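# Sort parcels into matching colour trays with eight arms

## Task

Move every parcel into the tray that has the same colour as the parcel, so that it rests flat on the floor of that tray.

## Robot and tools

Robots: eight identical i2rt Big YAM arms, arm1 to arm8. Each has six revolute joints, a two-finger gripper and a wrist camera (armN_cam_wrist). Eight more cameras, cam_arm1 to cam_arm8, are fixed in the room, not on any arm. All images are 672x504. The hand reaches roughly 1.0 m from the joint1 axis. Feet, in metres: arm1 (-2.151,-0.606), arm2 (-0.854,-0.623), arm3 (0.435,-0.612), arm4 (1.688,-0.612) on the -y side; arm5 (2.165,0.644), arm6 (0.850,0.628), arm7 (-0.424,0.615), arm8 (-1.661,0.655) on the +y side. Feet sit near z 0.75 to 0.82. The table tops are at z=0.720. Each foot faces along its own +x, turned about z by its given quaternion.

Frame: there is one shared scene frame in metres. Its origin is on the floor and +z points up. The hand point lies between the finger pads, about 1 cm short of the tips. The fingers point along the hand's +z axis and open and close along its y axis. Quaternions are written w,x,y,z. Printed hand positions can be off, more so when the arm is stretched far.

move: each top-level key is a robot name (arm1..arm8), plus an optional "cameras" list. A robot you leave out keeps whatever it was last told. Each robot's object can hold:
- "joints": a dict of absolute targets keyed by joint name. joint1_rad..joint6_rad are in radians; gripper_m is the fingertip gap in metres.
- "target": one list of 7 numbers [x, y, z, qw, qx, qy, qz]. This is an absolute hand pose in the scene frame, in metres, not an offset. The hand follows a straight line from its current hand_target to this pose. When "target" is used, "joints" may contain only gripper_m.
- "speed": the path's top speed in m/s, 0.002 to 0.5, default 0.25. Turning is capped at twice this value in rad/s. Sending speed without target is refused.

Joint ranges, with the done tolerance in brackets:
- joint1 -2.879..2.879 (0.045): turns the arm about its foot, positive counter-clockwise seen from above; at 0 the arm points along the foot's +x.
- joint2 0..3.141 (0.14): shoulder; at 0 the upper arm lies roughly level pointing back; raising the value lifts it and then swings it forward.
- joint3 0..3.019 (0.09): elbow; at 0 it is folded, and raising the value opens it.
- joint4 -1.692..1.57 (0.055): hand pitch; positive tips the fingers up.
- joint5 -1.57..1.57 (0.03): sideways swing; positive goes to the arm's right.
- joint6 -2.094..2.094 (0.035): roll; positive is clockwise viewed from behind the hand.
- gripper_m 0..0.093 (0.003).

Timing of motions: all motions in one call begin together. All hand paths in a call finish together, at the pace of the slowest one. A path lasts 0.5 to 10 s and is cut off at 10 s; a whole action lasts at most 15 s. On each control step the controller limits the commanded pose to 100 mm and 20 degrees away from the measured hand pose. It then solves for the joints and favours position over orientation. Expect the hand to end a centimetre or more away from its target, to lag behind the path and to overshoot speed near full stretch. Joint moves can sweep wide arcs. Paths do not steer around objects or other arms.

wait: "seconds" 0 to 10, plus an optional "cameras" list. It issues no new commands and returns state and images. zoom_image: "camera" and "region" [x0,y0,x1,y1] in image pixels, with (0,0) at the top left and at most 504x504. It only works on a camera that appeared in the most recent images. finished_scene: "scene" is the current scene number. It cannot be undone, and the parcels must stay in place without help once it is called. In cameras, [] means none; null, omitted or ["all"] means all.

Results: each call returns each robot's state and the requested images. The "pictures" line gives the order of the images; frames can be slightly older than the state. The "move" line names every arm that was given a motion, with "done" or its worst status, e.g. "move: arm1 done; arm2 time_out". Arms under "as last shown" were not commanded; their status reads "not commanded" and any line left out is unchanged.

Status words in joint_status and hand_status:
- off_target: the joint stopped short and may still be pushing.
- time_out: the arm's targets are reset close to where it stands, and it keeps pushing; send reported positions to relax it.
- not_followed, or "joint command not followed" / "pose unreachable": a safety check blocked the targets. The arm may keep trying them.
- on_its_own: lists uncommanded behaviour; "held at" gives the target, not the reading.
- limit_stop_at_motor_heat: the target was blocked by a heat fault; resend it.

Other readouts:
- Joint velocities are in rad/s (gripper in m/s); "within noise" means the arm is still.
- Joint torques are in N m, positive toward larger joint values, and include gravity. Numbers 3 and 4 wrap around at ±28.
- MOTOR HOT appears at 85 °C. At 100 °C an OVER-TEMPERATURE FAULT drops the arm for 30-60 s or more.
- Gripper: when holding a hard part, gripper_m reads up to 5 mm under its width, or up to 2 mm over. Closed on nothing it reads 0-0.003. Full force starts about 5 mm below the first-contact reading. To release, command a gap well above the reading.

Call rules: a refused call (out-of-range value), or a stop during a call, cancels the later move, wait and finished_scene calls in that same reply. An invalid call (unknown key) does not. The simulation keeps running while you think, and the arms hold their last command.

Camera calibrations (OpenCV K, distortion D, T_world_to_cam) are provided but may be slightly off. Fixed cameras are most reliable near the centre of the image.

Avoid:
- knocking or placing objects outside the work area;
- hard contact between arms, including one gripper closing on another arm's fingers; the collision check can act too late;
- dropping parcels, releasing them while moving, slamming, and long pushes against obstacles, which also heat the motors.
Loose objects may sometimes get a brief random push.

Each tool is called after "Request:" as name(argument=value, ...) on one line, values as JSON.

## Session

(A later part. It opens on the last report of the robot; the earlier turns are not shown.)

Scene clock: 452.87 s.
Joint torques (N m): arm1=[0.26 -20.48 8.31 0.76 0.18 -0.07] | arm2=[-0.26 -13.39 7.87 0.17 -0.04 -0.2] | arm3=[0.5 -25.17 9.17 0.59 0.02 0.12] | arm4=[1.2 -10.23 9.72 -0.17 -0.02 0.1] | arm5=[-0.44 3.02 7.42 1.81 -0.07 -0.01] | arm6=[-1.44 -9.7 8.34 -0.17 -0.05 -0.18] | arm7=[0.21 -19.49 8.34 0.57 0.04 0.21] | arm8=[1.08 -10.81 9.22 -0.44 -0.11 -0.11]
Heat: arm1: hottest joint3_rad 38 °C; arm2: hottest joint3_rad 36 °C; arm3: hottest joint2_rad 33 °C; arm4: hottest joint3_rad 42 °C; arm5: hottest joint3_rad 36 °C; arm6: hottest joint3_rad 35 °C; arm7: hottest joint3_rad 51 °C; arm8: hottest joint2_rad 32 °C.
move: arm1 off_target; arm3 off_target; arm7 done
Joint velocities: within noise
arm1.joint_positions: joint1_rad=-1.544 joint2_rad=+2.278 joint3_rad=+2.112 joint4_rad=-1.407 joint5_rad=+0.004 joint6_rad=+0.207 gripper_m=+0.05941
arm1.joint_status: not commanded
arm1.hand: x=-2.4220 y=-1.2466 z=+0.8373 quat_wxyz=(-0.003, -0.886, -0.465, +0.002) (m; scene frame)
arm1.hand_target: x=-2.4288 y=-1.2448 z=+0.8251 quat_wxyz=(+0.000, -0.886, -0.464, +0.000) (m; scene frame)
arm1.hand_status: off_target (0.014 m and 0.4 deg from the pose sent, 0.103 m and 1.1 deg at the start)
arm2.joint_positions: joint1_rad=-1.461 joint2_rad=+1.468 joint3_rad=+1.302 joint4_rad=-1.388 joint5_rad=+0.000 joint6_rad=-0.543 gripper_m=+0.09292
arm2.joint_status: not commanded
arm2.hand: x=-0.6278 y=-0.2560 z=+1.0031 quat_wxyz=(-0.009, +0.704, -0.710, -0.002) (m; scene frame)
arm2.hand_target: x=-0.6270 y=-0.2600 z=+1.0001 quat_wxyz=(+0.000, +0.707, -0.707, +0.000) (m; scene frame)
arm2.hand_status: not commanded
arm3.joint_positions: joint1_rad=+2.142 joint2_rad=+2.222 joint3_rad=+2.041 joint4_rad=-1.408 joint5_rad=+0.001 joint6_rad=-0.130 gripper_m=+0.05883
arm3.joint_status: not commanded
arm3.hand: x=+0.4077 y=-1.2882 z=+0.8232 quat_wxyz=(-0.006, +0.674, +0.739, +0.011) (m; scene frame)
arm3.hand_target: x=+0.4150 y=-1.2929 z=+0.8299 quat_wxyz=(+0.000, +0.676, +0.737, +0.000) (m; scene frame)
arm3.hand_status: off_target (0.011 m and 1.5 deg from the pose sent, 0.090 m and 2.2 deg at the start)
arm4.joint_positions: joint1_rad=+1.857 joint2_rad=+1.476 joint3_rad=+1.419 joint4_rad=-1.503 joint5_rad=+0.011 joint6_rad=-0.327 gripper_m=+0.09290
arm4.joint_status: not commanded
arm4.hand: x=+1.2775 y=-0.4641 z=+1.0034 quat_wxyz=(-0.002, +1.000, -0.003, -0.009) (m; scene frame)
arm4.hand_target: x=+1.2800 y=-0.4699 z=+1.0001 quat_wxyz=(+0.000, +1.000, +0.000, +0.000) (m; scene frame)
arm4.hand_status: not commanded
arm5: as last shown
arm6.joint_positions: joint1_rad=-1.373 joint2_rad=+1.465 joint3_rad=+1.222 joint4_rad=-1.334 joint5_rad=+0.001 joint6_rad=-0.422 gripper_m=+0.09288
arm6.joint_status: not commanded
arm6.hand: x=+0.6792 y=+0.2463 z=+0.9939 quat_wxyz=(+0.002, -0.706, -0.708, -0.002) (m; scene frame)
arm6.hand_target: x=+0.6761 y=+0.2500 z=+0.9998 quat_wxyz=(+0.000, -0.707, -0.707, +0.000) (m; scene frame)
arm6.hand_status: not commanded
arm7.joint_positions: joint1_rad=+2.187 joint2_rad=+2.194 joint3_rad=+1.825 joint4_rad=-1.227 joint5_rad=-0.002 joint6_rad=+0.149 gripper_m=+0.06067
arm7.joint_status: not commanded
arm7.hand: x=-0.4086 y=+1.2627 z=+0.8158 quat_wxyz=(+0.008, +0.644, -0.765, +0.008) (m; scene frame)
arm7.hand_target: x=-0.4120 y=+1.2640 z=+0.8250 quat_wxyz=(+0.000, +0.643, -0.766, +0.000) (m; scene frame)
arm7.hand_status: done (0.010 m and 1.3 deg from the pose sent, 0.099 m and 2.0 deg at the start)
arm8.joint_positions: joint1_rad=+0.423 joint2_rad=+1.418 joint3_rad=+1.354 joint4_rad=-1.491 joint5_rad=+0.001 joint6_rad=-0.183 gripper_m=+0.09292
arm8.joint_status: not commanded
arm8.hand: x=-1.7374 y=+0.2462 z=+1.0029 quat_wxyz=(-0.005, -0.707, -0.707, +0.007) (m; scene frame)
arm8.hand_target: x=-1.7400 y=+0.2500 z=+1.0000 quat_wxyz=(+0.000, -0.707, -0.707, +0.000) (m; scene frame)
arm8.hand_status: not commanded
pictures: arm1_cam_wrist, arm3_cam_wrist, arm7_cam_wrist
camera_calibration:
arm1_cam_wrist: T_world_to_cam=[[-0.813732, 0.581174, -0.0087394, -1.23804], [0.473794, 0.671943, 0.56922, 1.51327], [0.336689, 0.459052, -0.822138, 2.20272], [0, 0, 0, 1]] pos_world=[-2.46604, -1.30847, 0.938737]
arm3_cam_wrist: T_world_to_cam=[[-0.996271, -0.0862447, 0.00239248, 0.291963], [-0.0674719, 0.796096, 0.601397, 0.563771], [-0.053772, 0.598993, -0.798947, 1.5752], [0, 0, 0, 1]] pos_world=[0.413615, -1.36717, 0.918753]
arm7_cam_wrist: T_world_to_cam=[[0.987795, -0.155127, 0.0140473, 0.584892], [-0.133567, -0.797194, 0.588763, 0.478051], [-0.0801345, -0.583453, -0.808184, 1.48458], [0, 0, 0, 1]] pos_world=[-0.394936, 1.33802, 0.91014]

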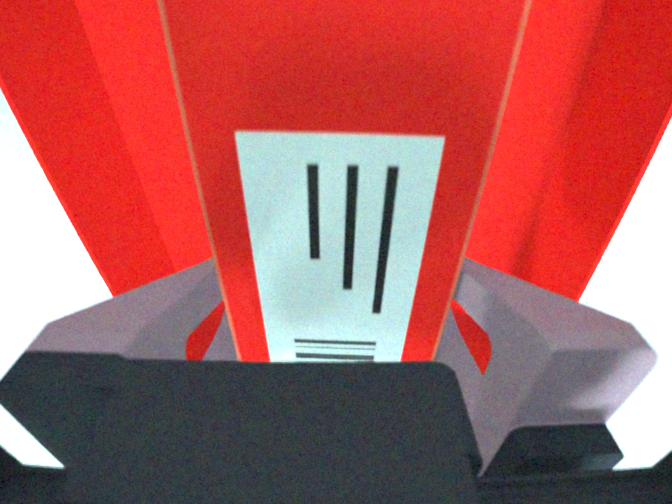

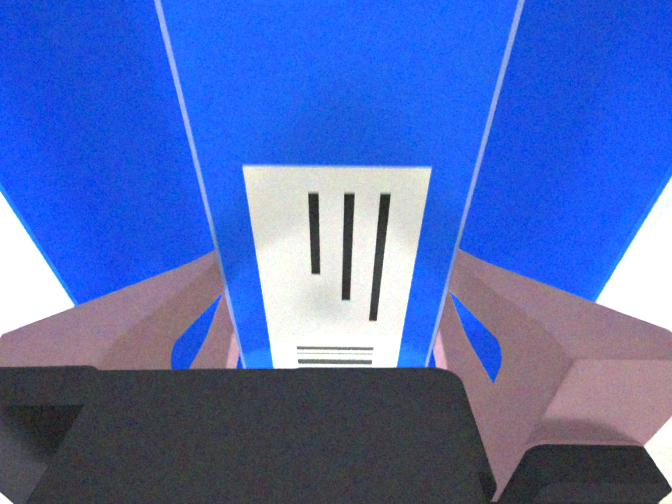

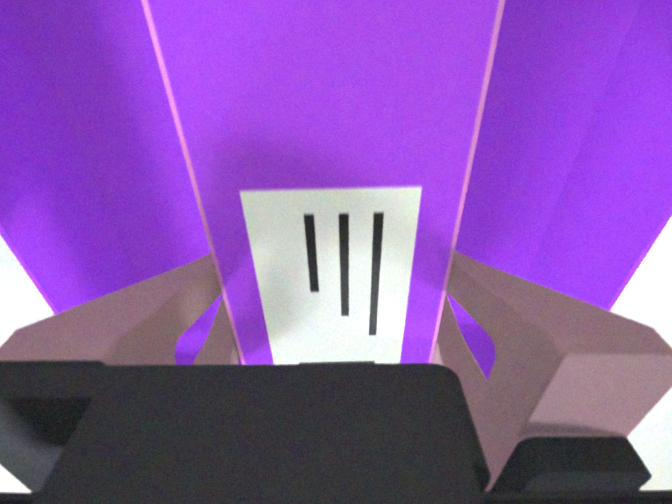

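Request:
move(arm1={"target":[-2.429,-1.245,0.768,0,0.886,0.464,0],"speed":0.1}, arm7={"target":[-0.412,1.264,0.768,0,-0.643,0.766,0],"speed":0.1}, arm3={"target":[0.415,-1.293,0.773,0,0.676,0.737,0],"speed":0.1}, cameras=["cam_arm1","cam_arm3","cam_arm7"])

Scene clock: 492.23 s.
Joint torques (N m): arm1=[0.62 -21.07 8.01 0.87 0.21 -0.1] | arm2=[-0.32 -13.39 7.87 0.18 -0.04 -0.2] | arm3=[0.56 -23.82 9.31 0.59 0.01 0.12] | arm4=[1.26 -10.23 9.7 -0.16 -0.02 0.1] | arm5=[-0.03 2.9 7.3 1.87 -0.12 -0.05] | arm6=[-1.44 -9.7 8.31 -0.16 -0.05 -0.18] | arm7=[0.21 -17.14 8.43 0.51 0.07 0.2] | arm8=[1.44 -11.05 9.2 -0.53 -0.11 -0.11]
Heat: arm1: hottest joint3_rad 37 °C; arm2: hottest joint3_rad 37 °C; arm3: hottest joint2_rad 34 °C; arm4: hottest joint3_rad 42 °C; arm5: hottest joint3_rad 36 °C; arm6: hottest joint3_rad 35 °C; arm7: hottest joint3_rad 43 °C; arm8: hottest joint3_rad 32 °C.
move: arm1 off_target; arm3 done; arm7 off_target
Joint velocities: within noise
arm1.joint_positions: joint1_rad=-1.544 joint2_rad=+2.322 joint3_rad=+2.040 joint4_rad=-1.290 joint5_rad=+0.004 joint6_rad=+0.206 gripper_m=+0.05941
arm1.joint_status: not commanded
arm1.hand: x=-2.4221 y=-1.2478 z=+0.7805 quat_wxyz=(-0.003, -0.885, -0.465, +0.002) (m; scene frame)
arm1.hand_target: x=-2.4288 y=-1.2448 z=+0.7683 quat_wxyz=(+0.000, -0.886, -0.464, +0.000) (m; scene frame)
arm1.hand_status: off_target (0.015 m and 0.5 deg from the pose sent, 0.070 m and 0.5 deg at the start)
arm2, arm4, arm5, arm6, arm8: as last shown
arm3.joint_positions: joint1_rad=+2.142 joint2_rad=+2.252 joint3_rad=+1.959 joint4_rad=-1.287 joint5_rad=+0.002 joint6_rad=-0.130 gripper_m=+0.05883
arm3.joint_status: not commanded
arm3.hand: x=+0.4079 y=-1.2879 z=+0.7734 quat_wxyz=(-0.003, +0.674, +0.738, +0.007) (m; scene frame)
arm3.hand_target: x=+0.4150 y=-1.2929 z=+0.7731 quat_wxyz=(+0.000, +0.676, +0.737, +0.000) (m; scene frame)
arm3.hand_status: done (0.009 m and 0.9 deg from the pose sent, 0.051 m and 1.5 deg at the start)
arm7.joint_positions: joint1_rad=+2.187 joint2_rad=+2.225 joint3_rad=+1.774 joint4_rad=-1.115 joint5_rad=-0.002 joint6_rad=+0.149 gripper_m=+0.06067
arm7.joint_status: not commanded
arm7.hand: x=-0.4086 y=+1.2656 z=+0.7779 quat_wxyz=(-0.001, +0.644, -0.765, -0.003) (m; scene frame)
arm7.hand_target: x=-0.4120 y=+1.2639 z=+0.7682 quat_wxyz=(+0.000, +0.643, -0.766, +0.000) (m; scene frame)
arm7.hand_status: off_target (0.011 m and 0.4 deg from the pose sent, 0.048 m and 1.3 deg at the start)
pictures: cam_arm1, cam_arm3, cam_arm7

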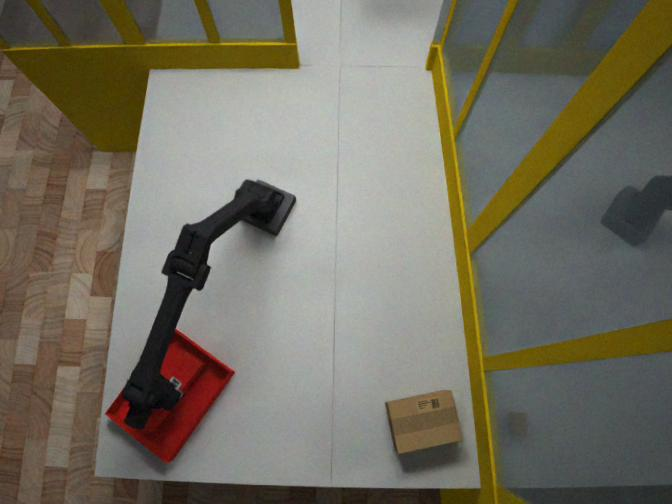

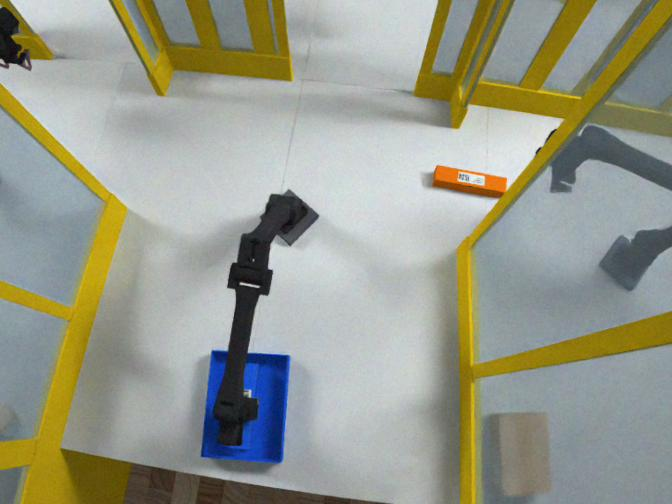

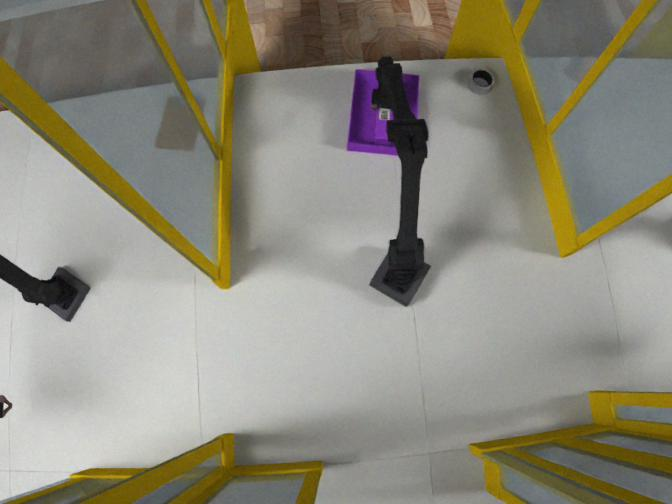

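Request:
move(arm1={"target":[-2.429,-1.245,0.759,0,0.886,0.464,0],"speed":0.06}, arm7={"target":[-0.412,1.264,0.761,0,-0.643,0.766,0],"speed":0.06}, arm3={"target":[0.415,-1.293,0.765,0,0.676,0.737,0],"speed":0.06}, cameras=[])

Request:
move(arm1={"joints":{"gripper_m":0.093}}, arm7={"joints":{"gripper_m":0.093}}, arm3={"joints":{"gripper_m":0.093}}, cameras=[])

Request:
move(arm1={"target":[-2.429,-1.245,0.92,0,0.886,0.464,0],"speed":0.25}, arm7={"target":[-0.412,1.264,0.92,0,-0.643,0.766,0],"speed":0.25}, arm3={"target":[0.415,-1.293,0.92,0,0.676,0.737,0],"speed":0.25}, cameras=[])

Request:
move(arm1={"target":[-2.29,-0.98,1.0,0,0.886,0.464,0],"speed":0.4}, arm7={"target":[-0.418,1.035,1.0,0,-0.643,0.766,0],"speed":0.4}, arm3={"target":[0.405,-1.034,1.0,0,0.676,0.737,0],"speed":0.4}, cameras=[])

Request:
move(arm3={"joints":{"joint1_rad":-2.19,"joint6_rad":0.33}}, cameras=[])

Request:
move(arm3={"target":[1.072,-0.39,0.89,0,0,1,0],"speed":0.3}, cameras=["arm3_cam_wrist","cam_arm1","cam_arm3","cam_arm7"])

Scene clock: 512.60 s.
Joint torques (N m): arm1=[0.91 -20.19 7.19 0.72 0.18 -0.08] | arm2=[-0.26 -13.39 7.88 0.18 -0.05 -0.2] | arm3=[0.44 -23.77 8.94 0.65 0.01 0.12] | arm4=[1.26 -10.23 9.7 -0.16 -0.02 0.1] | arm5=[-0.44 2.9 7.53 1.87 -0.1 -0.04] | arm6=[-1.38 -9.64 8.32 -0.14 -0.06 -0.18] | arm7=[0.32 -17.03 7.97 0.57 0.07 0.2] | arm8=[1.32 -10.81 9.21 -0.58 -0.11 -0.11]
Heat: arm1: hottest joint3_rad 37 °C; arm2: hottest joint3_rad 37 °C; arm3: hottest joint2_rad 37 °C; arm4: hottest joint3_rad 42 °C; arm5: hottest joint3_rad 36 °C; arm6: hottest joint3_rad 35 °C; arm7: hottest joint3_rad 41 °C; arm8: hottest joint3_rad 32 °C.
move: arm1 off_target; arm3 done; arm7 off_target
Joint velocities: within noise
arm1.joint_positions: joint1_rad=-1.544 joint2_rad=+2.322 joint3_rad=+2.040 joint4_rad=-1.272 joint5_rad=+0.004 joint6_rad=+0.206 gripper_m=+0.05942
arm1.joint_status: not commanded
arm1.hand: x=-2.4237 y=-1.2517 z=+0.7806 quat_wxyz=(-0.009, -0.885, -0.465, +0.009) (m; scene frame)
arm1.hand_target: x=-2.4286 y=-1.2447 z=+0.7595 quat_wxyz=(+0.000, -0.886, -0.464, +0.000) (m; scene frame)
arm1.hand_status: off_target (0.023 m and 1.4 deg from the pose sent, 0.023 m and 0.5 deg at the start)
arm2, arm4, arm5, arm6, arm8: as last shown
arm3.joint_positions: joint1_rad=+2.142 joint2_rad=+2.252 joint3_rad=+1.953 joint4_rad=-1.271 joint5_rad=+0.002 joint6_rad=-0.130 gripper_m=+0.05883
arm3.joint_status: not commanded
arm3.hand: x=+0.4079 y=-1.2896 z=+0.7711 quat_wxyz=(+0.000, +0.674, +0.738, +0.003) (m; scene frame)
arm3.hand_target: x=+0.4150 y=-1.2928 z=+0.7651 quat_wxyz=(+0.000, +0.676, +0.737, +0.000) (m; scene frame)
arm3.hand_status: done (0.010 m and 0.4 deg from the pose sent, 0.012 m and 0.9 deg at the start)
arm7.joint_positions: joint1_rad=+2.187 joint2_rad=+2.228 joint3_rad=+1.774 joint4_rad=-1.103 joint5_rad=-0.002 joint6_rad=+0.149 gripper_m=+0.06067
arm7.joint_status: not commanded
arm7.hand: x=-0.4085 y=+1.2684 z=+0.7765 quat_wxyz=(-0.005, +0.644, -0.765, -0.007) (m; scene frame)
arm7.hand_target: x=-0.4119 y=+1.2637 z=+0.7613 quat_wxyz=(+0.000, +0.643, -0.766, +0.000) (m; scene frame)
arm7.hand_status: off_target (0.016 m and 1.0 deg from the pose sent, 0.017 m and 0.4 deg at the start)
pictures: none
No camera images: "cameras" was empty.

Scene clock: 513.27 s.
Joint torques (N m): arm1=[0.44 -20.25 7.43 0.83 0.2 -0.08] | arm2=[-0.32 -13.39 7.87 0.18 -0.04 -0.2] | arm3=[0.44 -23.65 8.94 0.61 0.02 0.12] | arm4=[1.26 -10.23 9.72 -0.16 -0.02 0.1] | arm5=[-0.67 2.73 7.39 1.85 -0.07 -0.03] | arm6=[-1.44 -9.76 8.32 -0.18 -0.06 -0.18] | arm7=[0.09 -16.97 7.97 0.54 0.06 0.19] | arm8=[1.26 -10.93 9.16 -0.58 -0.11 -0.1]
Heat: arm1: hottest joint2_rad 36 °C; arm2: hottest joint3_rad 37 °C; arm3: hottest joint2_rad 37 °C; arm4: hottest joint3_rad 42 °C; arm5: hottest joint3_rad 36 °C; arm6: hottest joint3_rad 35 °C; arm7: hottest joint3_rad 41 °C; arm8: hottest joint3_rad 32 °C.
move: arm1 done; arm3 done; arm7 done
Joint velocities: within noise
arm1.joint_positions: joint1_rad=-1.544 joint2_rad=+2.322 joint3_rad=+2.037 joint4_rad=-1.272 joint5_rad=+0.004 joint6_rad=+0.206 gripper_m=+0.09281
arm1.joint_status: all done
arm1.hand: x=-2.4234 y=-1.2510 z=+0.7796 quat_wxyz=(-0.008, -0.885, -0.465, +0.008) (m; scene frame)
arm1.hand_target: x=-2.4286 y=-1.2447 z=+0.7595 quat_wxyz=(+0.000, -0.886, -0.464, +0.000) (m; scene frame)
arm1.hand_status: not commanded
arm2, arm4, arm6, arm8: as last shown
arm3.joint_positions: joint1_rad=+2.142 joint2_rad=+2.252 joint3_rad=+1.953 joint4_rad=-1.271 joint5_rad=+0.002 joint6_rad=-0.130 gripper_m=+0.09289
arm3.joint_status: all done
arm3.hand: x=+0.4079 y=-1.2896 z=+0.7711 quat_wxyz=(+0.000, +0.674, +0.738, +0.003) (m; scene frame)
arm3.hand_target: x=+0.4150 y=-1.2928 z=+0.7651 quat_wxyz=(+0.000, +0.676, +0.737, +0.000) (m; scene frame)
arm3.hand_status: not commanded
arm5.joint_positions: joint1_rad=+0.613 joint2_rad=+0.625 joint3_rad=+1.427 joint4_rad=-1.371 joint5_rad=+0.119 joint6_rad=-0.097 gripper_m=+0.09397
arm5.joint_status: not commanded
arm5.hand: x=+1.9430 y=+0.5824 z=+1.3387 quat_wxyz=(+0.007, +0.861, +0.168, -0.480) (m; scene frame)
arm5.hand_target: x=+1.9456 y=+0.5817 z=+1.3512 quat_wxyz=(+0.010, +0.854, +0.169, -0.492) (m; scene frame)
arm5.hand_status: not commanded
arm7.joint_positions: joint1_rad=+2.187 joint2_rad=+2.228 joint3_rad=+1.774 joint4_rad=-1.103 joint5_rad=-0.002 joint6_rad=+0.149 gripper_m=+0.09287
arm7.joint_status: all done
arm7.hand: x=-0.4085 y=+1.2684 z=+0.7765 quat_wxyz=(-0.005, +0.644, -0.765, -0.007) (m; scene frame)
arm7.hand_target: x=-0.4119 y=+1.2637 z=+0.7613 quat_wxyz=(+0.000, +0.643, -0.766, +0.000) (m; scene frame)
arm7.hand_status: not commanded
pictures: none
No camera images: "cameras" was empty.

Scene clock: 515.03 s.
Joint torques (N m): arm1=[0.85 -19.78 12.41 -0.16 0.21 -0.07] | arm2=[-0.32 -13.45 7.87 0.18 -0.05 -0.2] | arm3=[0.56 -24.35 14.19 -0.36 -0.01 0.13] | arm4=[1.2 -10.23 9.72 -0.16 -0.02 0.1] | arm5=[-0.32 3.14 7.47 1.87 -0.07 -0.03] | arm6=[-1.44 -9.7 8.32 -0.17 -0.06 -0.17] | arm7=[0.09 -16.5 14.49 -0.34 0.04 0.19] | arm8=[1.08 -10.99 9.25 -0.5 -0.12 -0.09]
Heat: arm1: hottest joint3_rad 37 °C; arm2: hottest joint3_rad 37 °C; arm3: hottest joint2_rad 37 °C; arm4: hottest joint3_rad 42 °C; arm5: hottest joint3_rad 36 °C; arm6: hottest joint3_rad 35 °C; arm7: hottest joint3_rad 41 °C; arm8: hottest joint3_rad 32 °C.
move: arm1 off_target; arm3 off_target; arm7 off_target
Joint velocities: within noise
arm1.joint_positions: joint1_rad=-1.544 joint2_rad=+2.246 joint3_rad=+2.264 joint4_rad=-1.612 joint5_rad=+0.004 joint6_rad=+0.206 gripper_m=+0.09288
arm1.joint_status: not commanded
arm1.hand: x=-2.4191 y=-1.2383 z=+0.9159 quat_wxyz=(+0.004, -0.885, -0.465, -0.007) (m; scene frame)
arm1.hand_target: x=-2.4287 y=-1.2445 z=+0.9200 quat_wxyz=(-0.001, -0.886, -0.464, +0.001) (m; scene frame)
arm1.hand_status: off_target (0.013 m and 0.9 deg from the pose sent, 0.141 m and 1.3 deg at the start)
arm2, arm4, arm5, arm6, arm8: as last shown
arm3.joint_positions: joint1_rad=+2.143 joint2_rad=+2.188 joint3_rad=+2.175 joint4_rad=-1.599 joint5_rad=+0.002 joint6_rad=-0.129 gripper_m=+0.09297
arm3.joint_status: not commanded
arm3.hand: x=+0.4081 y=-1.2802 z=+0.8972 quat_wxyz=(-0.014, +0.674, +0.738, +0.019) (m; scene frame)
arm3.hand_target: x=+0.4151 y=-1.2917 z=+0.9202 quat_wxyz=(+0.001, +0.676, +0.737, +0.000) (m; scene frame)
arm3.hand_status: off_target (0.027 m and 2.7 deg from the pose sent, 0.149 m and 0.4 deg at the start; pose on its path clipped on 8 of 53 steps)
arm7.joint_positions: joint1_rad=+2.187 joint2_rad=+2.089 joint3_rad=+1.892 joint4_rad=-1.409 joint5_rad=-0.002 joint6_rad=+0.149 gripper_m=+0.09294
arm7.joint_status: not commanded
arm7.hand: x=-0.4089 y=+1.2486 z=+0.9064 quat_wxyz=(+0.012, +0.644, -0.765, +0.011) (m; scene frame)
arm7.hand_target: x=-0.4121 y=+1.2631 z=+0.9200 quat_wxyz=(+0.000, +0.643, -0.766, +0.000) (m; scene frame)
arm7.hand_status: off_target (0.021 m and 1.9 deg from the pose sent, 0.144 m and 1.0 deg at the start)
pictures: none
No camera images: "cameras" was empty.

Scene clock: 516.70 s.
Joint torques (N m): arm1=[2.43 -8.64 7.9 0.32 0.17 0.08] | arm2=[-0.32 -13.45 7.88 0.18 -0.04 -0.2] | arm3=[-1.61 -13.68 9.36 -0.12 -0.04 -0.25] | arm4=[1.26 -10.23 9.72 -0.16 -0.02 0.1] | arm5=[-0.38 2.96 7.46 1.87 -0.08 -0.03] | arm6=[-1.49 -9.64 8.32 -0.17 -0.06 -0.18] | arm7=[0.5 -10.4 8.83 -0.29 0.06 0.2] | arm8=[1.14 -10.99 9.13 -0.54 -0.12 -0.11]
Heat: arm1: hottest joint3_rad 37 °C; arm2: hottest joint3_rad 37 °C; arm3: hottest joint2_rad 37 °C; arm4: hottest joint3_rad 42 °C; arm5: hottest joint3_rad 36 °C; arm6: hottest joint3_rad 35 °C; arm7: hottest joint3_rad 41 °C; arm8: hottest joint3_rad 32 °C.
move: arm1 done; arm3 done; arm7 done
Joint velocities: within noise
arm1.joint_positions: joint1_rad=-1.505 joint2_rad=+1.387 joint3_rad=+1.304 joint4_rad=-1.480 joint5_rad=+0.004 joint6_rad=+0.250 gripper_m=+0.09288
arm1.joint_status: not commanded
arm1.hand: x=-2.2943 y=-0.9797 z=+1.0069 quat_wxyz=(-0.006, -0.886, -0.463, +0.005) (m; scene frame)
arm1.hand_target: x=-2.2900 y=-0.9799 z=+1.0000 quat_wxyz=(+0.000, -0.886, -0.464, +0.000) (m; scene frame)
arm1.hand_status: done (0.008 m and 0.9 deg from the pose sent, 0.301 m and 0.9 deg at the start)
arm2, arm4, arm5, arm6, arm8: as last shown
arm3.joint_positions: joint1_rad=+2.130 joint2_rad=+1.443 joint3_rad=+1.388 joint4_rad=-1.509 joint5_rad=+0.003 joint6_rad=-0.135 gripper_m=+0.09297
arm3.joint_status: not commanded
arm3.hand: x=+0.4112 y=-1.0365 z=+0.9971 quat_wxyz=(+0.001, +0.677, +0.736, +0.000) (m; scene frame)
arm3.hand_target: x=+0.4051 y=-1.0340 z=+1.0001 quat_wxyz=(+0.000, +0.676, +0.737, +0.000) (m; scene frame)
arm3.hand_status: done (0.007 m and 0.2 deg from the pose sent, 0.267 m and 2.7 deg at the start)
arm7.joint_positions: joint1_rad=+2.189 joint2_rad=+1.460 joint3_rad=+1.286 joint4_rad=-1.381 joint5_rad=-0.002 joint6_rad=+0.153 gripper_m=+0.09294
arm7.joint_status: not commanded
arm7.hand: x=-0.4144 y=+1.0419 z=+1.0030 quat_wxyz=(-0.005, +0.643, -0.766, -0.008) (m; scene frame)
arm7.hand_target: x=-0.4180 y=+1.0351 z=+1.0001 quat_wxyz=(+0.000, +0.643, -0.766, +0.000) (m; scene frame)
arm7.hand_status: done (0.008 m and 1.1 deg from the pose sent, 0.233 m and 1.8 deg at the start)
pictures: none
No camera images: "cameras" was empty.

Scene clock: 519.53 s.
Joint torques (N m): arm1=[2.32 -8.76 7.83 0.39 0.15 0.06] | arm2=[-0.26 -13.45 7.88 0.18 -0.05 -0.21] | arm3=[-1.26 -15.62 9.32 -0.17 -0.05 0.12] | arm4=[1.26 -10.23 9.7 -0.17 -0.02 0.1] | arm5=[-0.32 3.02 7.46 1.78 -0.11 -0.07] | arm6=[-1.44 -9.7 8.32 -0.17 -0.05 -0.17] | arm7=[0.38 -10.46 8.87 -0.27 0.05 0.21] | arm8=[1.14 -10.75 9.21 -0.51 -0.11 -0.09]
Heat: arm1: hottest joint3_rad 36 °C; arm2: hottest joint3_rad 37 °C; arm3: hottest joint2_rad 37 °C; arm4: hottest joint3_rad 42 °C; arm5: hottest joint3_rad 36 °C; arm6: hottest joint3_rad 35 °C; arm7: hottest joint3_rad 41 °C; arm8: hottest joint3_rad 32 °C.
move: arm3 done
Joint velocities: within noise
arm1, arm2, arm4, arm5, arm6, arm7, arm8: as last shown
arm1.joint_positions: joint1_rad=-1.505 joint2_rad=+1.387 joint3_rad=+1.304 joint4_rad=-1.480 joint5_rad=+0.004 joint6_rad=+0.251 gripper_m=+0.09288
arm1.hand: x=-2.2943 y=-0.9797 z=+1.0069 quat_wxyz=(-0.006, -0.887, -0.463, +0.005) (m; scene frame)
arm3.joint_positions: joint1_rad=-2.182 joint2_rad=+1.464 joint3_rad=+1.388 joint4_rad=-1.509 joint5_rad=+0.004 joint6_rad=+0.315 gripper_m=+0.09306
arm3.joint_status: all done
arm3.hand: x=+0.8351 y=-0.4686 z=+0.9941 quat_wxyz=(+0.003, +0.017, -1.000, +0.002) (m; scene frame)
arm3.hand_target: x=+0.8319 y=-0.4735 z=+1.0057 quat_wxyz=(-0.007, +0.005, -1.000, -0.002) (m; scene frame)
arm3.hand_status: not commanded
pictures: none
No camera images: "cameras" was empty.

Scene clock: 521.57 s.
Joint torques (N m): arm1=[2.2 -9.17 8.01 0.4 0.16 0.09] | arm2=[-0.32 -13.45 7.87 0.18 -0.05 -0.2] | arm3=[-1.49 -23.18 14.11 -0.2 -0.12 0.13] | arm4=[1.2 -10.23 9.7 -0.16 -0.02 0.1] | arm5=[-0.56 2.67 7.38 1.88 -0.11 -0.06] | arm6=[-1.49 -9.7 8.32 -0.17 -0.06 -0.17] | arm7=[0.44 -10.34 8.83 -0.25 0.06 0.19] | arm8=[1.32 -10.99 9.26 -0.53 -0.12 -0.1]
Heat: arm1: hottest joint3_rad 36 °C; arm2: hottest joint3_rad 37 °C; arm3: hottest joint2_rad 37 °C; arm4: hottest joint3_rad 42 °C; arm5: hottest joint3_rad 36 °C; arm6: hottest joint3_rad 35 °C; arm7: hottest joint3_rad 41 °C; arm8: hottest joint3_rad 32 °C.
move: arm3 off_target
Joint velocities: within noise
arm1, arm2, arm4, arm5, arm6, arm7, arm8: as last shown
arm3.joint_positions: joint1_rad=-2.182 joint2_rad=+2.172 joint3_rad=+2.063 joint4_rad=-1.506 joint5_rad=+0.004 joint6_rad=+0.321 gripper_m=+0.09306
arm3.joint_status: not commanded
arm3.hand: x=+1.0562 y=-0.3878 z=+0.8735 quat_wxyz=(+0.017, +0.014, -1.000, +0.006) (m; scene frame)
arm3.hand_target: x=+1.0710 y=-0.3905 z=+0.8901 quat_wxyz=(-0.001, +0.000, -1.000, +0.000) (m; scene frame)
arm3.hand_status: off_target (0.023 m and 2.7 deg from the pose sent, 0.270 m and 2.0 deg at the start)
pictures: arm3_cam_wrist, cam_arm1, cam_arm3, cam_arm7
camera_calibration:
arm3_cam_wrist: T_world_to_cam=[[0.0235462, -0.999479, 0.022082, -0.432873], [-0.792579, -0.00520047, 0.609747, 0.308338], [-0.609315, -0.031859, -0.792288, 1.44733], [0, 0, 0, 1]] pos_world=[1.13645, -0.384934, 0.968251]

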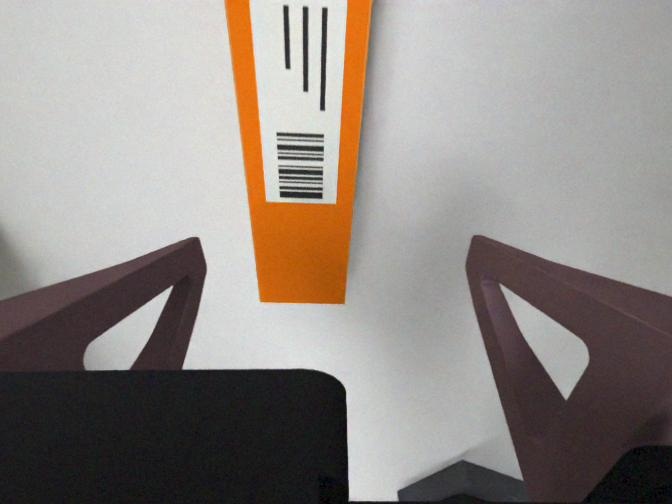

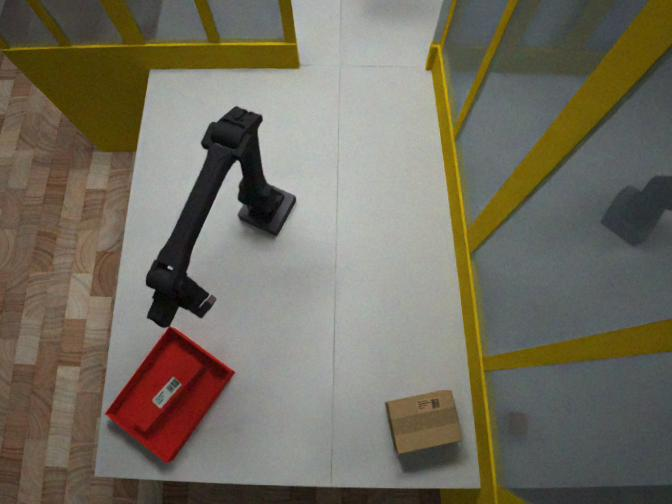

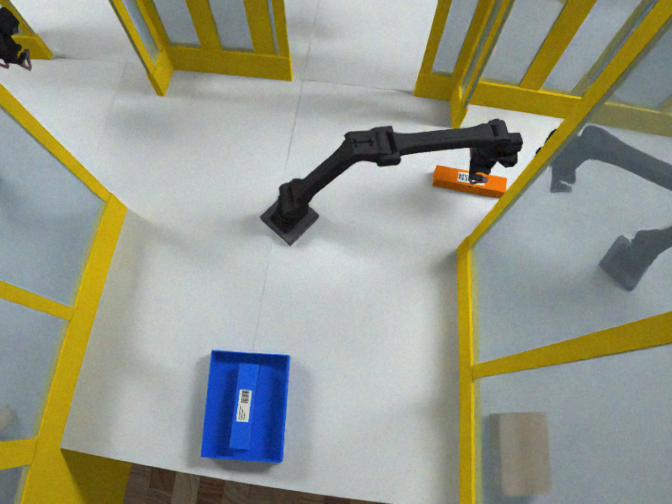

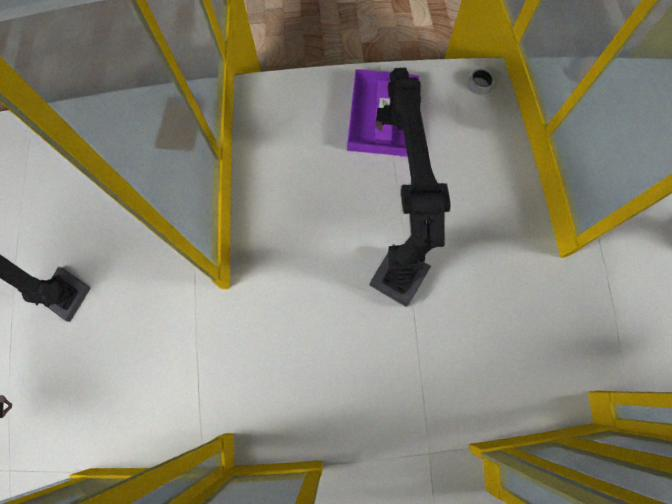

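Request:
move(arm3={"target":[1.074,-0.369,0.83,0,0,1,0],"speed":0.15}, cameras=["arm3_cam_wrist"])

Request:
move(arm3={"target":[1.074,-0.369,0.758,0,0,1,0],"speed":0.15}, cameras=[])

Request:
move(arm3={"joints":{"gripper_m":0.03}}, cameras=[])

Request:
move(arm3={"target":[1.074,-0.369,0.86,0,0,1,0],"speed":0.2}, cameras=["arm3_cam_wrist"])

Scene clock: 537.10 s.
Joint torques (N m): arm1=[2.43 -8.7 7.88 0.29 0.16 0.1] | arm2=[-0.26 -13.39 7.87 0.17 -0.05 -0.2] | arm3=[0.62 -24 9.81 0.61 -0.14 0.16] | arm4=[1.26 -10.23 9.72 -0.16 -0.02 0.1] | arm5=[0.03 2.78 7.27 1.77 -0.08 -0.06] | arm6=[-1.49 -9.64 8.31 -0.17 -0.05 -0.18] | arm7=[0.56 -10.64 8.85 -0.25 0.06 0.2] | arm8=[1.26 -10.81 9.13 -0.53 -0.11 -0.1]
Heat: arm1: hottest joint3_rad 35 °C; arm2: hottest joint3_rad 37 °C; arm3: hottest joint2_rad 37 °C; arm4: hottest joint3_rad 42 °C; arm5: hottest joint3_rad 36 °C; arm6: hottest joint3_rad 35 °C; arm7: hottest joint3_rad 40 °C; arm8: hottest joint3_rad 32 °C.
move: arm3 off_target
Joint velocities: within noise
arm1, arm5, arm7: as last shown
arm2.joint_positions: joint1_rad=-1.461 joint2_rad=+1.468 joint3_rad=+1.302 joint4_rad=-1.388 joint5_rad=+0.000 joint6_rad=-0.543 gripper_m=+0.09292
arm2.joint_status: not commanded
arm2.hand: x=-0.6278 y=-0.2560 z=+1.0031 quat_wxyz=(-0.009, +0.704, -0.710, -0.002) (m; scene frame)
arm2.hand_target: x=-0.6270 y=-0.2600 z=+1.0001 quat_wxyz=(+0.000, +0.707, -0.707, +0.000) (m; scene frame)
arm2.hand_status: not commanded
arm3.joint_positions: joint1_rad=-2.180 joint2_rad=+2.233 joint3_rad=+2.055 joint4_rad=-1.416 joint5_rad=+0.004 joint6_rad=+0.348 gripper_m=+0.09306
arm3.joint_status: not commanded
arm3.hand: x=+1.0725 y=-0.3803 z=+0.8302 quat_wxyz=(+0.008, +0.001, -1.000, +0.003) (m; scene frame)
arm3.hand_target: x=+1.0738 y=-0.3691 z=+0.8301 quat_wxyz=(+0.000, +0.000, -1.000, +0.000) (m; scene frame)
arm3.hand_status: off_target (0.011 m and 0.9 deg from the pose sent, 0.051 m and 2.7 deg at the start)
arm4.joint_positions: joint1_rad=+1.857 joint2_rad=+1.476 joint3_rad=+1.419 joint4_rad=-1.503 joint5_rad=+0.011 joint6_rad=-0.327 gripper_m=+0.09290
arm4.joint_status: not commanded
arm4.hand: x=+1.2775 y=-0.4641 z=+1.0034 quat_wxyz=(-0.002, +1.000, -0.003, -0.009) (m; scene frame)
arm4.hand_target: x=+1.2800 y=-0.4699 z=+1.0001 quat_wxyz=(+0.000, +1.000, +0.000, +0.000) (m; scene frame)
arm4.hand_status: not commanded
arm6.joint_positions: joint1_rad=-1.373 joint2_rad=+1.465 joint3_rad=+1.222 joint4_rad=-1.334 joint5_rad=+0.001 joint6_rad=-0.422 gripper_m=+0.09288
arm6.joint_status: not commanded
arm6.hand: x=+0.6792 y=+0.2463 z=+0.9939 quat_wxyz=(+0.002, -0.706, -0.708, -0.002) (m; scene frame)
arm6.hand_target: x=+0.6761 y=+0.2500 z=+0.9998 quat_wxyz=(+0.000, -0.707, -0.707, +0.000) (m; scene frame)
arm6.hand_status: not commanded
arm8.joint_positions: joint1_rad=+0.423 joint2_rad=+1.418 joint3_rad=+1.354 joint4_rad=-1.491 joint5_rad=+0.001 joint6_rad=-0.183 gripper_m=+0.09292
arm8.joint_status: not commanded
arm8.hand: x=-1.7374 y=+0.2462 z=+1.0029 quat_wxyz=(-0.005, -0.707, -0.707, +0.007) (m; scene frame)
arm8.hand_target: x=-1.7400 y=+0.2500 z=+1.0000 quat_wxyz=(+0.000, -0.707, -0.707, +0.000) (m; scene frame)
arm8.hand_status: not commanded
pictures: arm3_cam_wrist
camera_calibration:
arm3_cam_wrist: T_world_to_cam=[[-0.00243724, -0.999869, 0.0159826, -0.392101], [-0.804265, 0.0114579, 0.59416, 0.37948], [-0.594266, -0.0114062, -0.804188, 1.42463], [0, 0, 0, 1]] pos_world=[1.15085, -0.380148, 0.926462]

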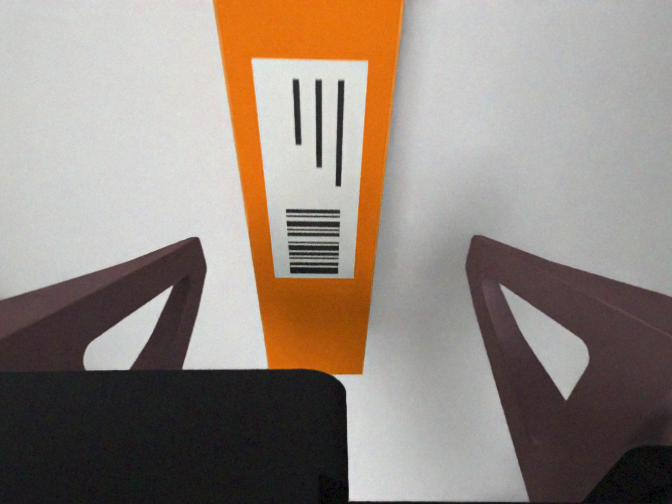

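Scene clock: 538.30 s.
Joint torques (N m): arm1=[2.2 -8.53 7.92 0.4 0.19 0.07] | arm2=[-0.32 -13.39 7.87 0.18 -0.04 -0.2] | arm3=[0.56 -25 9.46 0.58 -0.14 0.13] | arm4=[1.2 -10.23 9.7 -0.17 -0.02 0.1] | arm5=[-0.44 3.02 7.35 1.87 -0.11 -0.04] | arm6=[-1.44 -9.64 8.31 -0.17 -0.06 -0.18] | arm7=[0.44 -10.7 8.88 -0.31 0.06 0.19] | arm8=[0.97 -10.75 9.17 -0.53 -0.12 -0.1]
Heat: arm1: hottest joint3_rad 35 °C; arm2: hottest joint3_rad 37 °C; arm3: hottest joint2_rad 37 °C; arm4: hottest joint3_rad 42 °C; arm5: hottest joint3_rad 36 °C; arm6: hottest joint3_rad 35 °C; arm7: hottest joint3_rad 40 °C; arm8: hottest joint3_rad 32 °C.
move: arm3 off_target
Joint velocities: within noise
arm1, arm2, arm4, arm5, arm6, arm7, arm8: as last shown
arm3.joint_positions: joint1_rad=-2.180 joint2_rad=+2.291 joint3_rad=+1.960 joint4_rad=-1.265 joint5_rad=+0.004 joint6_rad=+0.348 gripper_m=+0.09306
arm3.joint_status: not commanded
arm3.hand: x=+1.0720 y=-0.3802 z=+0.7567 quat_wxyz=(+0.009, +0.001, -1.000, +0.004) (m; scene frame)
arm3.hand_target: x=+1.0738 y=-0.3691 z=+0.7582 quat_wxyz=(+0.000, +0.000, -1.000, +0.000) (m; scene frame)
arm3.hand_status: off_target (0.011 m and 1.1 deg from the pose sent, 0.073 m and 0.9 deg at the start)
pictures: none
No camera images: "cameras" was empty.

Scene clock: 538.93 s.
Joint torques (N m): arm1=[2.14 -8.76 7.91 0.29 0.18 0.07] | arm2=[-0.26 -13.45 7.88 0.17 -0.04 -0.21] | arm3=[0.73 -24.59 9.25 0.58 -0.12 0.13] | arm4=[1.2 -10.23 9.72 -0.17 -0.02 0.1] | arm5=[-0.5 2.9 7.43 1.68 -0.08 -0.05] | arm6=[-1.49 -9.7 8.31 -0.17 -0.06 -0.18] | arm7=[0.44 -10.58 8.85 -0.28 0.06 0.2] | arm8=[1.14 -10.75 9.17 -0.51 -0.12 -0.11]
Heat: arm1: hottest joint3_rad 35 °C; arm2: hottest joint3_rad 37 °C; arm3: hottest joint2_rad 37 °C; arm4: hottest joint3_rad 42 °C; arm5: hottest joint3_rad 36 °C; arm6: hottest joint3_rad 35 °C; arm7: hottest joint3_rad 40 °C; arm8: hottest joint3_rad 32 °C.
move: arm3 off_target
Joint velocities: within noise
arm1, arm2, arm4, arm5, arm6, arm7, arm8: as last shown
arm3.joint_positions: joint1_rad=-2.180 joint2_rad=+2.291 joint3_rad=+1.960 joint4_rad=-1.265 joint5_rad=+0.004 joint6_rad=+0.349 gripper_m=+0.05874
arm3.joint_status: gripper_m off_target (ended at +0.05877, target +0.03000)
arm3.hand: x=+1.0720 y=-0.3799 z=+0.7567 quat_wxyz=(+0.008, +0.001, -1.000, +0.003) (m; scene frame)
arm3.hand_target: x=+1.0738 y=-0.3690 z=+0.7582 quat_wxyz=(+0.000, +0.000, -1.000, +0.000) (m; scene frame)
arm3.hand_status: not commanded
pictures: none
No camera images: "cameras" was empty.

Scene clock: 540.40 s.
Joint torques (N m): arm1=[1.9 -8.76 7.84 0.39 0.15 0.09] | arm2=[-0.26 -13.39 7.87 0.18 -0.04 -0.2] | arm3=[0.67 -26.64 13.9 -0.43 -0.15 0.14] | arm4=[1.2 -10.23 9.72 -0.16 -0.02 0.1] | arm5=[-0.26 2.9 7.39 1.8 -0.07 -0.05] | arm6=[-1.44 -9.7 8.32 -0.18 -0.06 -0.18] | arm7=[0.44 -10.4 8.83 -0.24 0.06 0.2] | arm8=[1.26 -10.81 9.16 -0.44 -0.11 -0.11]
Heat: arm1: hottest joint3_rad 35 °C; arm2: hottest joint3_rad 37 °C; arm3: hottest joint2_rad 37 °C; arm4: hottest joint3_rad 42 °C; arm5: hottest joint3_rad 36 °C; arm6: hottest joint3_rad 35 °C; arm7: hottest joint3_rad 40 °C; arm8: hottest joint3_rad 32 °C.
move: arm3 off_target
Joint velocities: within noise
arm1, arm2, arm4, arm6, arm7, arm8: as last shown
arm3.joint_positions: joint1_rad=-2.180 joint2_rad=+2.244 joint3_rad=+2.047 joint4_rad=-1.454 joint5_rad=+0.004 joint6_rad=+0.349 gripper_m=+0.05874
arm3.joint_status: not commanded
arm3.hand: x=+1.0608 y=-0.3842 z=+0.8209 quat_wxyz=(+0.034, +0.001, -0.999, +0.013) (m; scene frame)
arm3.hand_target: x=+1.0720 y=-0.3697 z=+0.8601 quat_wxyz=(+0.000, +0.000, -1.000, -0.001) (m; scene frame)
arm3.hand_status: off_target (0.044 m and 4.1 deg from the pose sent, 0.104 m and 1.1 deg at the start)
arm5.joint_positions: joint1_rad=+0.613 joint2_rad=+0.625 joint3_rad=+1.427 joint4_rad=-1.371 joint5_rad=+0.119 joint6_rad=-0.097 gripper_m=+0.09397
arm5.joint_status: not commanded
arm5.hand: x=+1.9430 y=+0.5824 z=+1.3387 quat_wxyz=(+0.007, +0.861, +0.168, -0.480) (m; scene frame)
arm5.hand_target: x=+1.9456 y=+0.5817 z=+1.3512 quat_wxyz=(+0.010, +0.854, +0.169, -0.492) (m; scene frame)
arm5.hand_status: not commanded
arm7.joint_positions: joint1_rad=+2.189 joint2_rad=+1.460 joint3_rad=+1.286 joint4_rad=-1.381 joint5_rad=-0.002 joint6_rad=+0.154 gripper_m=+0.09294
pictures: arm3_cam_wrist
camera_calibration:
arm3_cam_wrist: T_world_to_cam=[[-0.000880213, -0.999388, 0.0349733, -0.412942], [-0.771818, 0.0229165, 0.635431, 0.311718], [-0.635843, -0.0264337, -0.771365, 1.42159], [0, 0, 0, 1]] pos_world=[1.14414, -0.382255, 0.912933]

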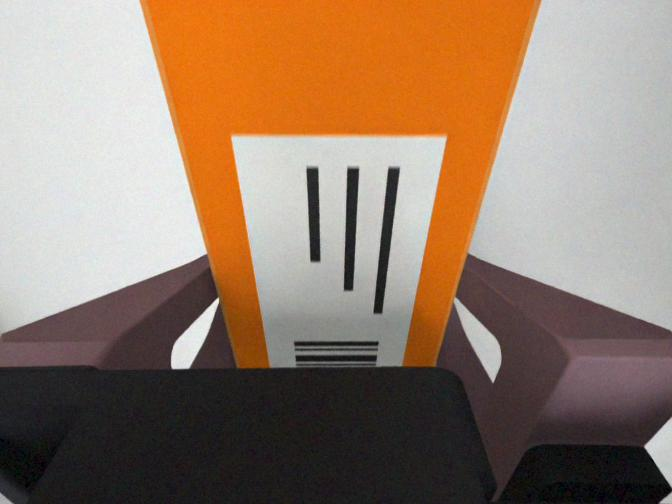

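Request:
move(arm3={"target":[0.822,-0.477,1.0,0,0,1,0],"speed":0.35}, cameras=[])

Request:
move(arm3={"joints":{"joint1_rad":-1.188,"joint6_rad":-0.24}}, cameras=[])

Request:
move(arm3={"target":[0.585,0.01,0.87,0,-0.7071,0.7071,0],"speed":0.35}, cameras=["cam_arm6"])

Request:
move(arm3={"target":[0.585,0.01,0.761,0,-0.7071,0.7071,0],"speed":0.15}, cameras=["cam_arm6"])

Scene clock: 559.37 s.
Joint torques (N m): arm1=[2.2 -8.94 7.94 0.4 0.17 0.08] | arm2=[-0.26 -13.39 7.87 0.18 -0.04 -0.21] | arm3=[-1.44 -13.74 9.44 -0.27 -0.1 -0.12] | arm4=[1.2 -10.23 9.72 -0.17 -0.02 0.1] | arm5=[0.09 2.9 7.42 1.81 -0.11 -0.04] | arm6=[-1.49 -9.64 8.31 -0.16 -0.06 -0.17] | arm7=[0.44 -10.34 8.9 -0.25 0.06 0.2] | arm8=[1.14 -10.87 9.24 -0.51 -0.12 -0.11]
Heat: arm1: hottest joint3_rad 34 °C; arm2: hottest joint3_rad 37 °C; arm3: hottest joint2_rad 39 °C; arm4: hottest joint3_rad 42 °C; arm5: hottest joint3_rad 36 °C; arm6: hottest joint3_rad 35 °C; arm7: hottest joint3_rad 39 °C; arm8: hottest joint3_rad 32 °C.
move: arm3 done
Joint velocities: within noise
arm1, arm2, arm4, arm5, arm6, arm7, arm8: as last shown
arm3.joint_positions: joint1_rad=-2.180 joint2_rad=+1.429 joint3_rad=+1.353 joint4_rad=-1.504 joint5_rad=+0.004 joint6_rad=+0.349 gripper_m=+0.05874
arm3.joint_status: not commanded
arm3.hand: x=+0.8233 y=-0.4719 z=+0.9948 quat_wxyz=(+0.001, +0.001, -1.000, +0.001) (m; scene frame)
arm3.hand_target: x=+0.8219 y=-0.4769 z=+1.0000 quat_wxyz=(+0.000, +0.000, -1.000, +0.000) (m; scene frame)
arm3.hand_status: done (0.007 m and 0.2 deg from the pose sent, 0.313 m and 4.2 deg at the start)
pictures: none
No camera images: "cameras" was empty.

Scene clock: 560.97 s.
Joint torques (N m): arm1=[2.14 -9.11 7.84 0.42 0.18 0.09] | arm2=[-0.26 -13.45 7.88 0.17 -0.04 -0.21] | arm3=[0.26 -13.63 9.43 -0.25 -0.11 -0.22] | arm4=[1.26 -10.23 9.72 -0.17 -0.02 0.1] | arm5=[0.38 3.02 7.56 1.78 -0.08 -0.01] | arm6=[-1.44 -9.7 8.31 -0.16 -0.06 -0.18] | arm7=[0.26 -10.46 8.85 -0.25 0.06 0.21] | arm8=[0.97 -10.99 9.21 -0.53 -0.13 -0.1]
Heat: arm1: hottest joint3_rad 34 °C; arm2: hottest joint3_rad 37 °C; arm3: hottest joint2_rad 39 °C; arm4: hottest joint3_rad 42 °C; arm5: hottest joint3_rad 36 °C; arm6: hottest joint3_rad 35 °C; arm7: hottest joint3_rad 39 °C; arm8: hottest joint3_rad 32 °C.
move: arm3 done
Joint velocities: within noise
arm1.joint_positions: joint1_rad=-1.505 joint2_rad=+1.387 joint3_rad=+1.304 joint4_rad=-1.480 joint5_rad=+0.004 joint6_rad=+0.251 gripper_m=+0.09288
arm1.joint_status: not commanded
arm1.hand: x=-2.2943 y=-0.9797 z=+1.0069 quat_wxyz=(-0.006, -0.887, -0.463, +0.005) (m; scene frame)
arm1.hand_target: x=-2.2900 y=-0.9799 z=+1.0000 quat_wxyz=(+0.000, -0.886, -0.464, +0.000) (m; scene frame)
arm1.hand_status: not commanded
arm2, arm4, arm5, arm6, arm8: as last shown
arm3.joint_positions: joint1_rad=-1.198 joint2_rad=+1.429 joint3_rad=+1.353 joint4_rad=-1.504 joint5_rad=+0.003 joint6_rad=-0.224 gripper_m=+0.05878
arm3.joint_status: all done
arm3.hand: x=+0.5326 y=-0.2110 z=+0.9947 quat_wxyz=(-0.001, +0.702, -0.712, +0.004) (m; scene frame)
arm3.hand_target: x=+0.5280 y=-0.2129 z=+0.9999 quat_wxyz=(-0.002, +0.711, -0.703, +0.003) (m; scene frame)
arm3.hand_status: not commanded
arm7.joint_positions: joint1_rad=+2.189 joint2_rad=+1.460 joint3_rad=+1.286 joint4_rad=-1.381 joint5_rad=-0.002 joint6_rad=+0.154 gripper_m=+0.09294
arm7.joint_status: not commanded
arm7.hand: x=-0.4144 y=+1.0419 z=+1.0030 quat_wxyz=(-0.005, +0.643, -0.766, -0.008) (m; scene frame)
arm7.hand_target: x=-0.4180 y=+1.0351 z=+1.0001 quat_wxyz=(+0.000, +0.643, -0.766, +0.000) (m; scene frame)
arm7.hand_status: not commanded
pictures: none
No camera images: "cameras" was empty.

Scene clock: 562.77 s.
Joint torques (N m): arm1=[2.37 -9.11 7.84 0.4 0.17 0.09] | arm2=[-0.26 -13.39 7.88 0.18 -0.04 -0.2] | arm3=[-0.56 -22.07 14 -0.25 -0.28 -0.18] | arm4=[1.2 -10.23 9.72 -0.17 -0.02 0.1] | arm5=[-0.21 3.31 7.45 1.81 -0.09 -0.04] | arm6=[-1.38 -9.7 8.35 -0.17 -0.05 -0.17] | arm7=[0.32 -10.46 8.84 -0.31 0.07 0.2] | arm8=[1.32 -10.87 9.18 -0.47 -0.11 -0.1]
Heat: arm1: hottest joint3_rad 34 °C; arm2: hottest joint3_rad 37 °C; arm3: hottest joint2_rad 38 °C; arm4: hottest joint3_rad 42 °C; arm5: hottest joint3_rad 36 °C; arm6: hottest joint3_rad 35 °C; arm7: hottest joint3_rad 39 °C; arm8: hottest joint3_rad 32 °C.
move: arm3 off_target
Joint velocities: within noise
arm1, arm2, arm4, arm5, arm6, arm7, arm8: as last shown
arm3.joint_positions: joint1_rad=-1.198 joint2_rad=+2.073 joint3_rad=+1.838 joint4_rad=-1.385 joint5_rad=+0.000 joint6_rad=-0.224 gripper_m=+0.05878
arm3.joint_status: not commanded
arm3.hand: x=+0.5822 y=-0.0067 z=+0.8513 quat_wxyz=(+0.016, +0.702, -0.712, +0.013) (m; scene frame)
arm3.hand_target: x=+0.5848 y=+0.0088 z=+0.8702 quat_wxyz=(+0.000, +0.707, -0.707, +0.000) (m; scene frame)
arm3.hand_status: off_target (0.025 m and 2.5 deg from the pose sent, 0.259 m and 0.9 deg at the start)
pictures: cam_arm6

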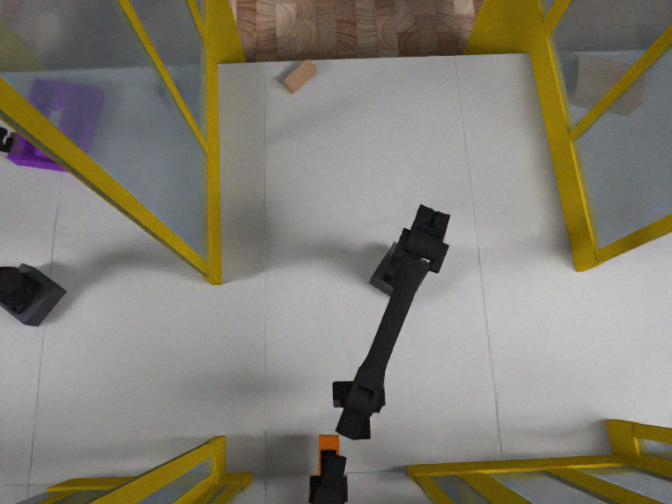

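Scene clock: 564.20 s.
Joint torques (N m): arm1=[2.26 -8.94 7.88 0.31 0.16 0.09] | arm2=[-0.32 -13.45 7.88 0.18 -0.05 -0.2] | arm3=[-0.56 -23.3 9.07 0.69 -0.27 -0.16] | arm4=[1.2 -10.23 9.72 -0.17 -0.02 0.1] | arm5=[-0.5 3.31 7.45 1.84 -0.07 -0.01] | arm6=[-1.44 -9.7 8.31 -0.16 -0.06 -0.18] | arm7=[0.38 -10.58 8.85 -0.27 0.05 0.19] | arm8=[1.03 -10.75 9.13 -0.47 -0.12 -0.1]
Heat: arm1: hottest joint3_rad 34 °C; arm2: hottest joint3_rad 37 °C; arm3: hottest joint2_rad 38 °C; arm4: hottest joint3_rad 42 °C; arm5: hottest joint3_rad 36 °C; arm6: hottest joint3_rad 35 °C; arm7: hottest joint3_rad 39 °C; arm8: hottest joint3_rad 32 °C.
move: arm3 done
Joint velocities: within noise
arm1, arm2, arm4, arm5, arm6, arm7, arm8: as last shown
arm3.joint_positions: joint1_rad=-1.198 joint2_rad=+2.173 joint3_rad=+1.748 joint4_rad=-1.176 joint5_rad=+0.000 joint6_rad=-0.224 gripper_m=+0.05878
arm3.joint_status: not commanded
arm3.hand: x=+0.5849 y=+0.0031 z=+0.7565 quat_wxyz=(+0.009, +0.702, -0.712, +0.008) (m; scene frame)
arm3.hand_target: x=+0.5851 y=+0.0099 z=+0.7612 quat_wxyz=(+0.000, +0.707, -0.707, +0.000) (m; scene frame)
arm3.hand_status: done (0.008 m and 1.6 deg from the pose sent, 0.092 m and 2.5 deg at the start)
pictures: cam_arm6

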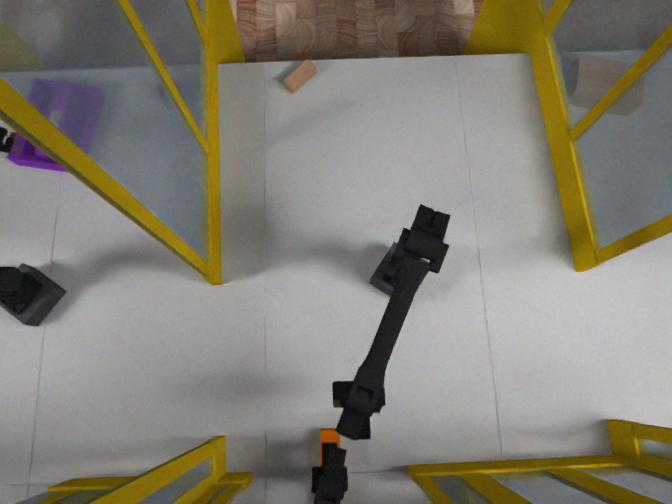

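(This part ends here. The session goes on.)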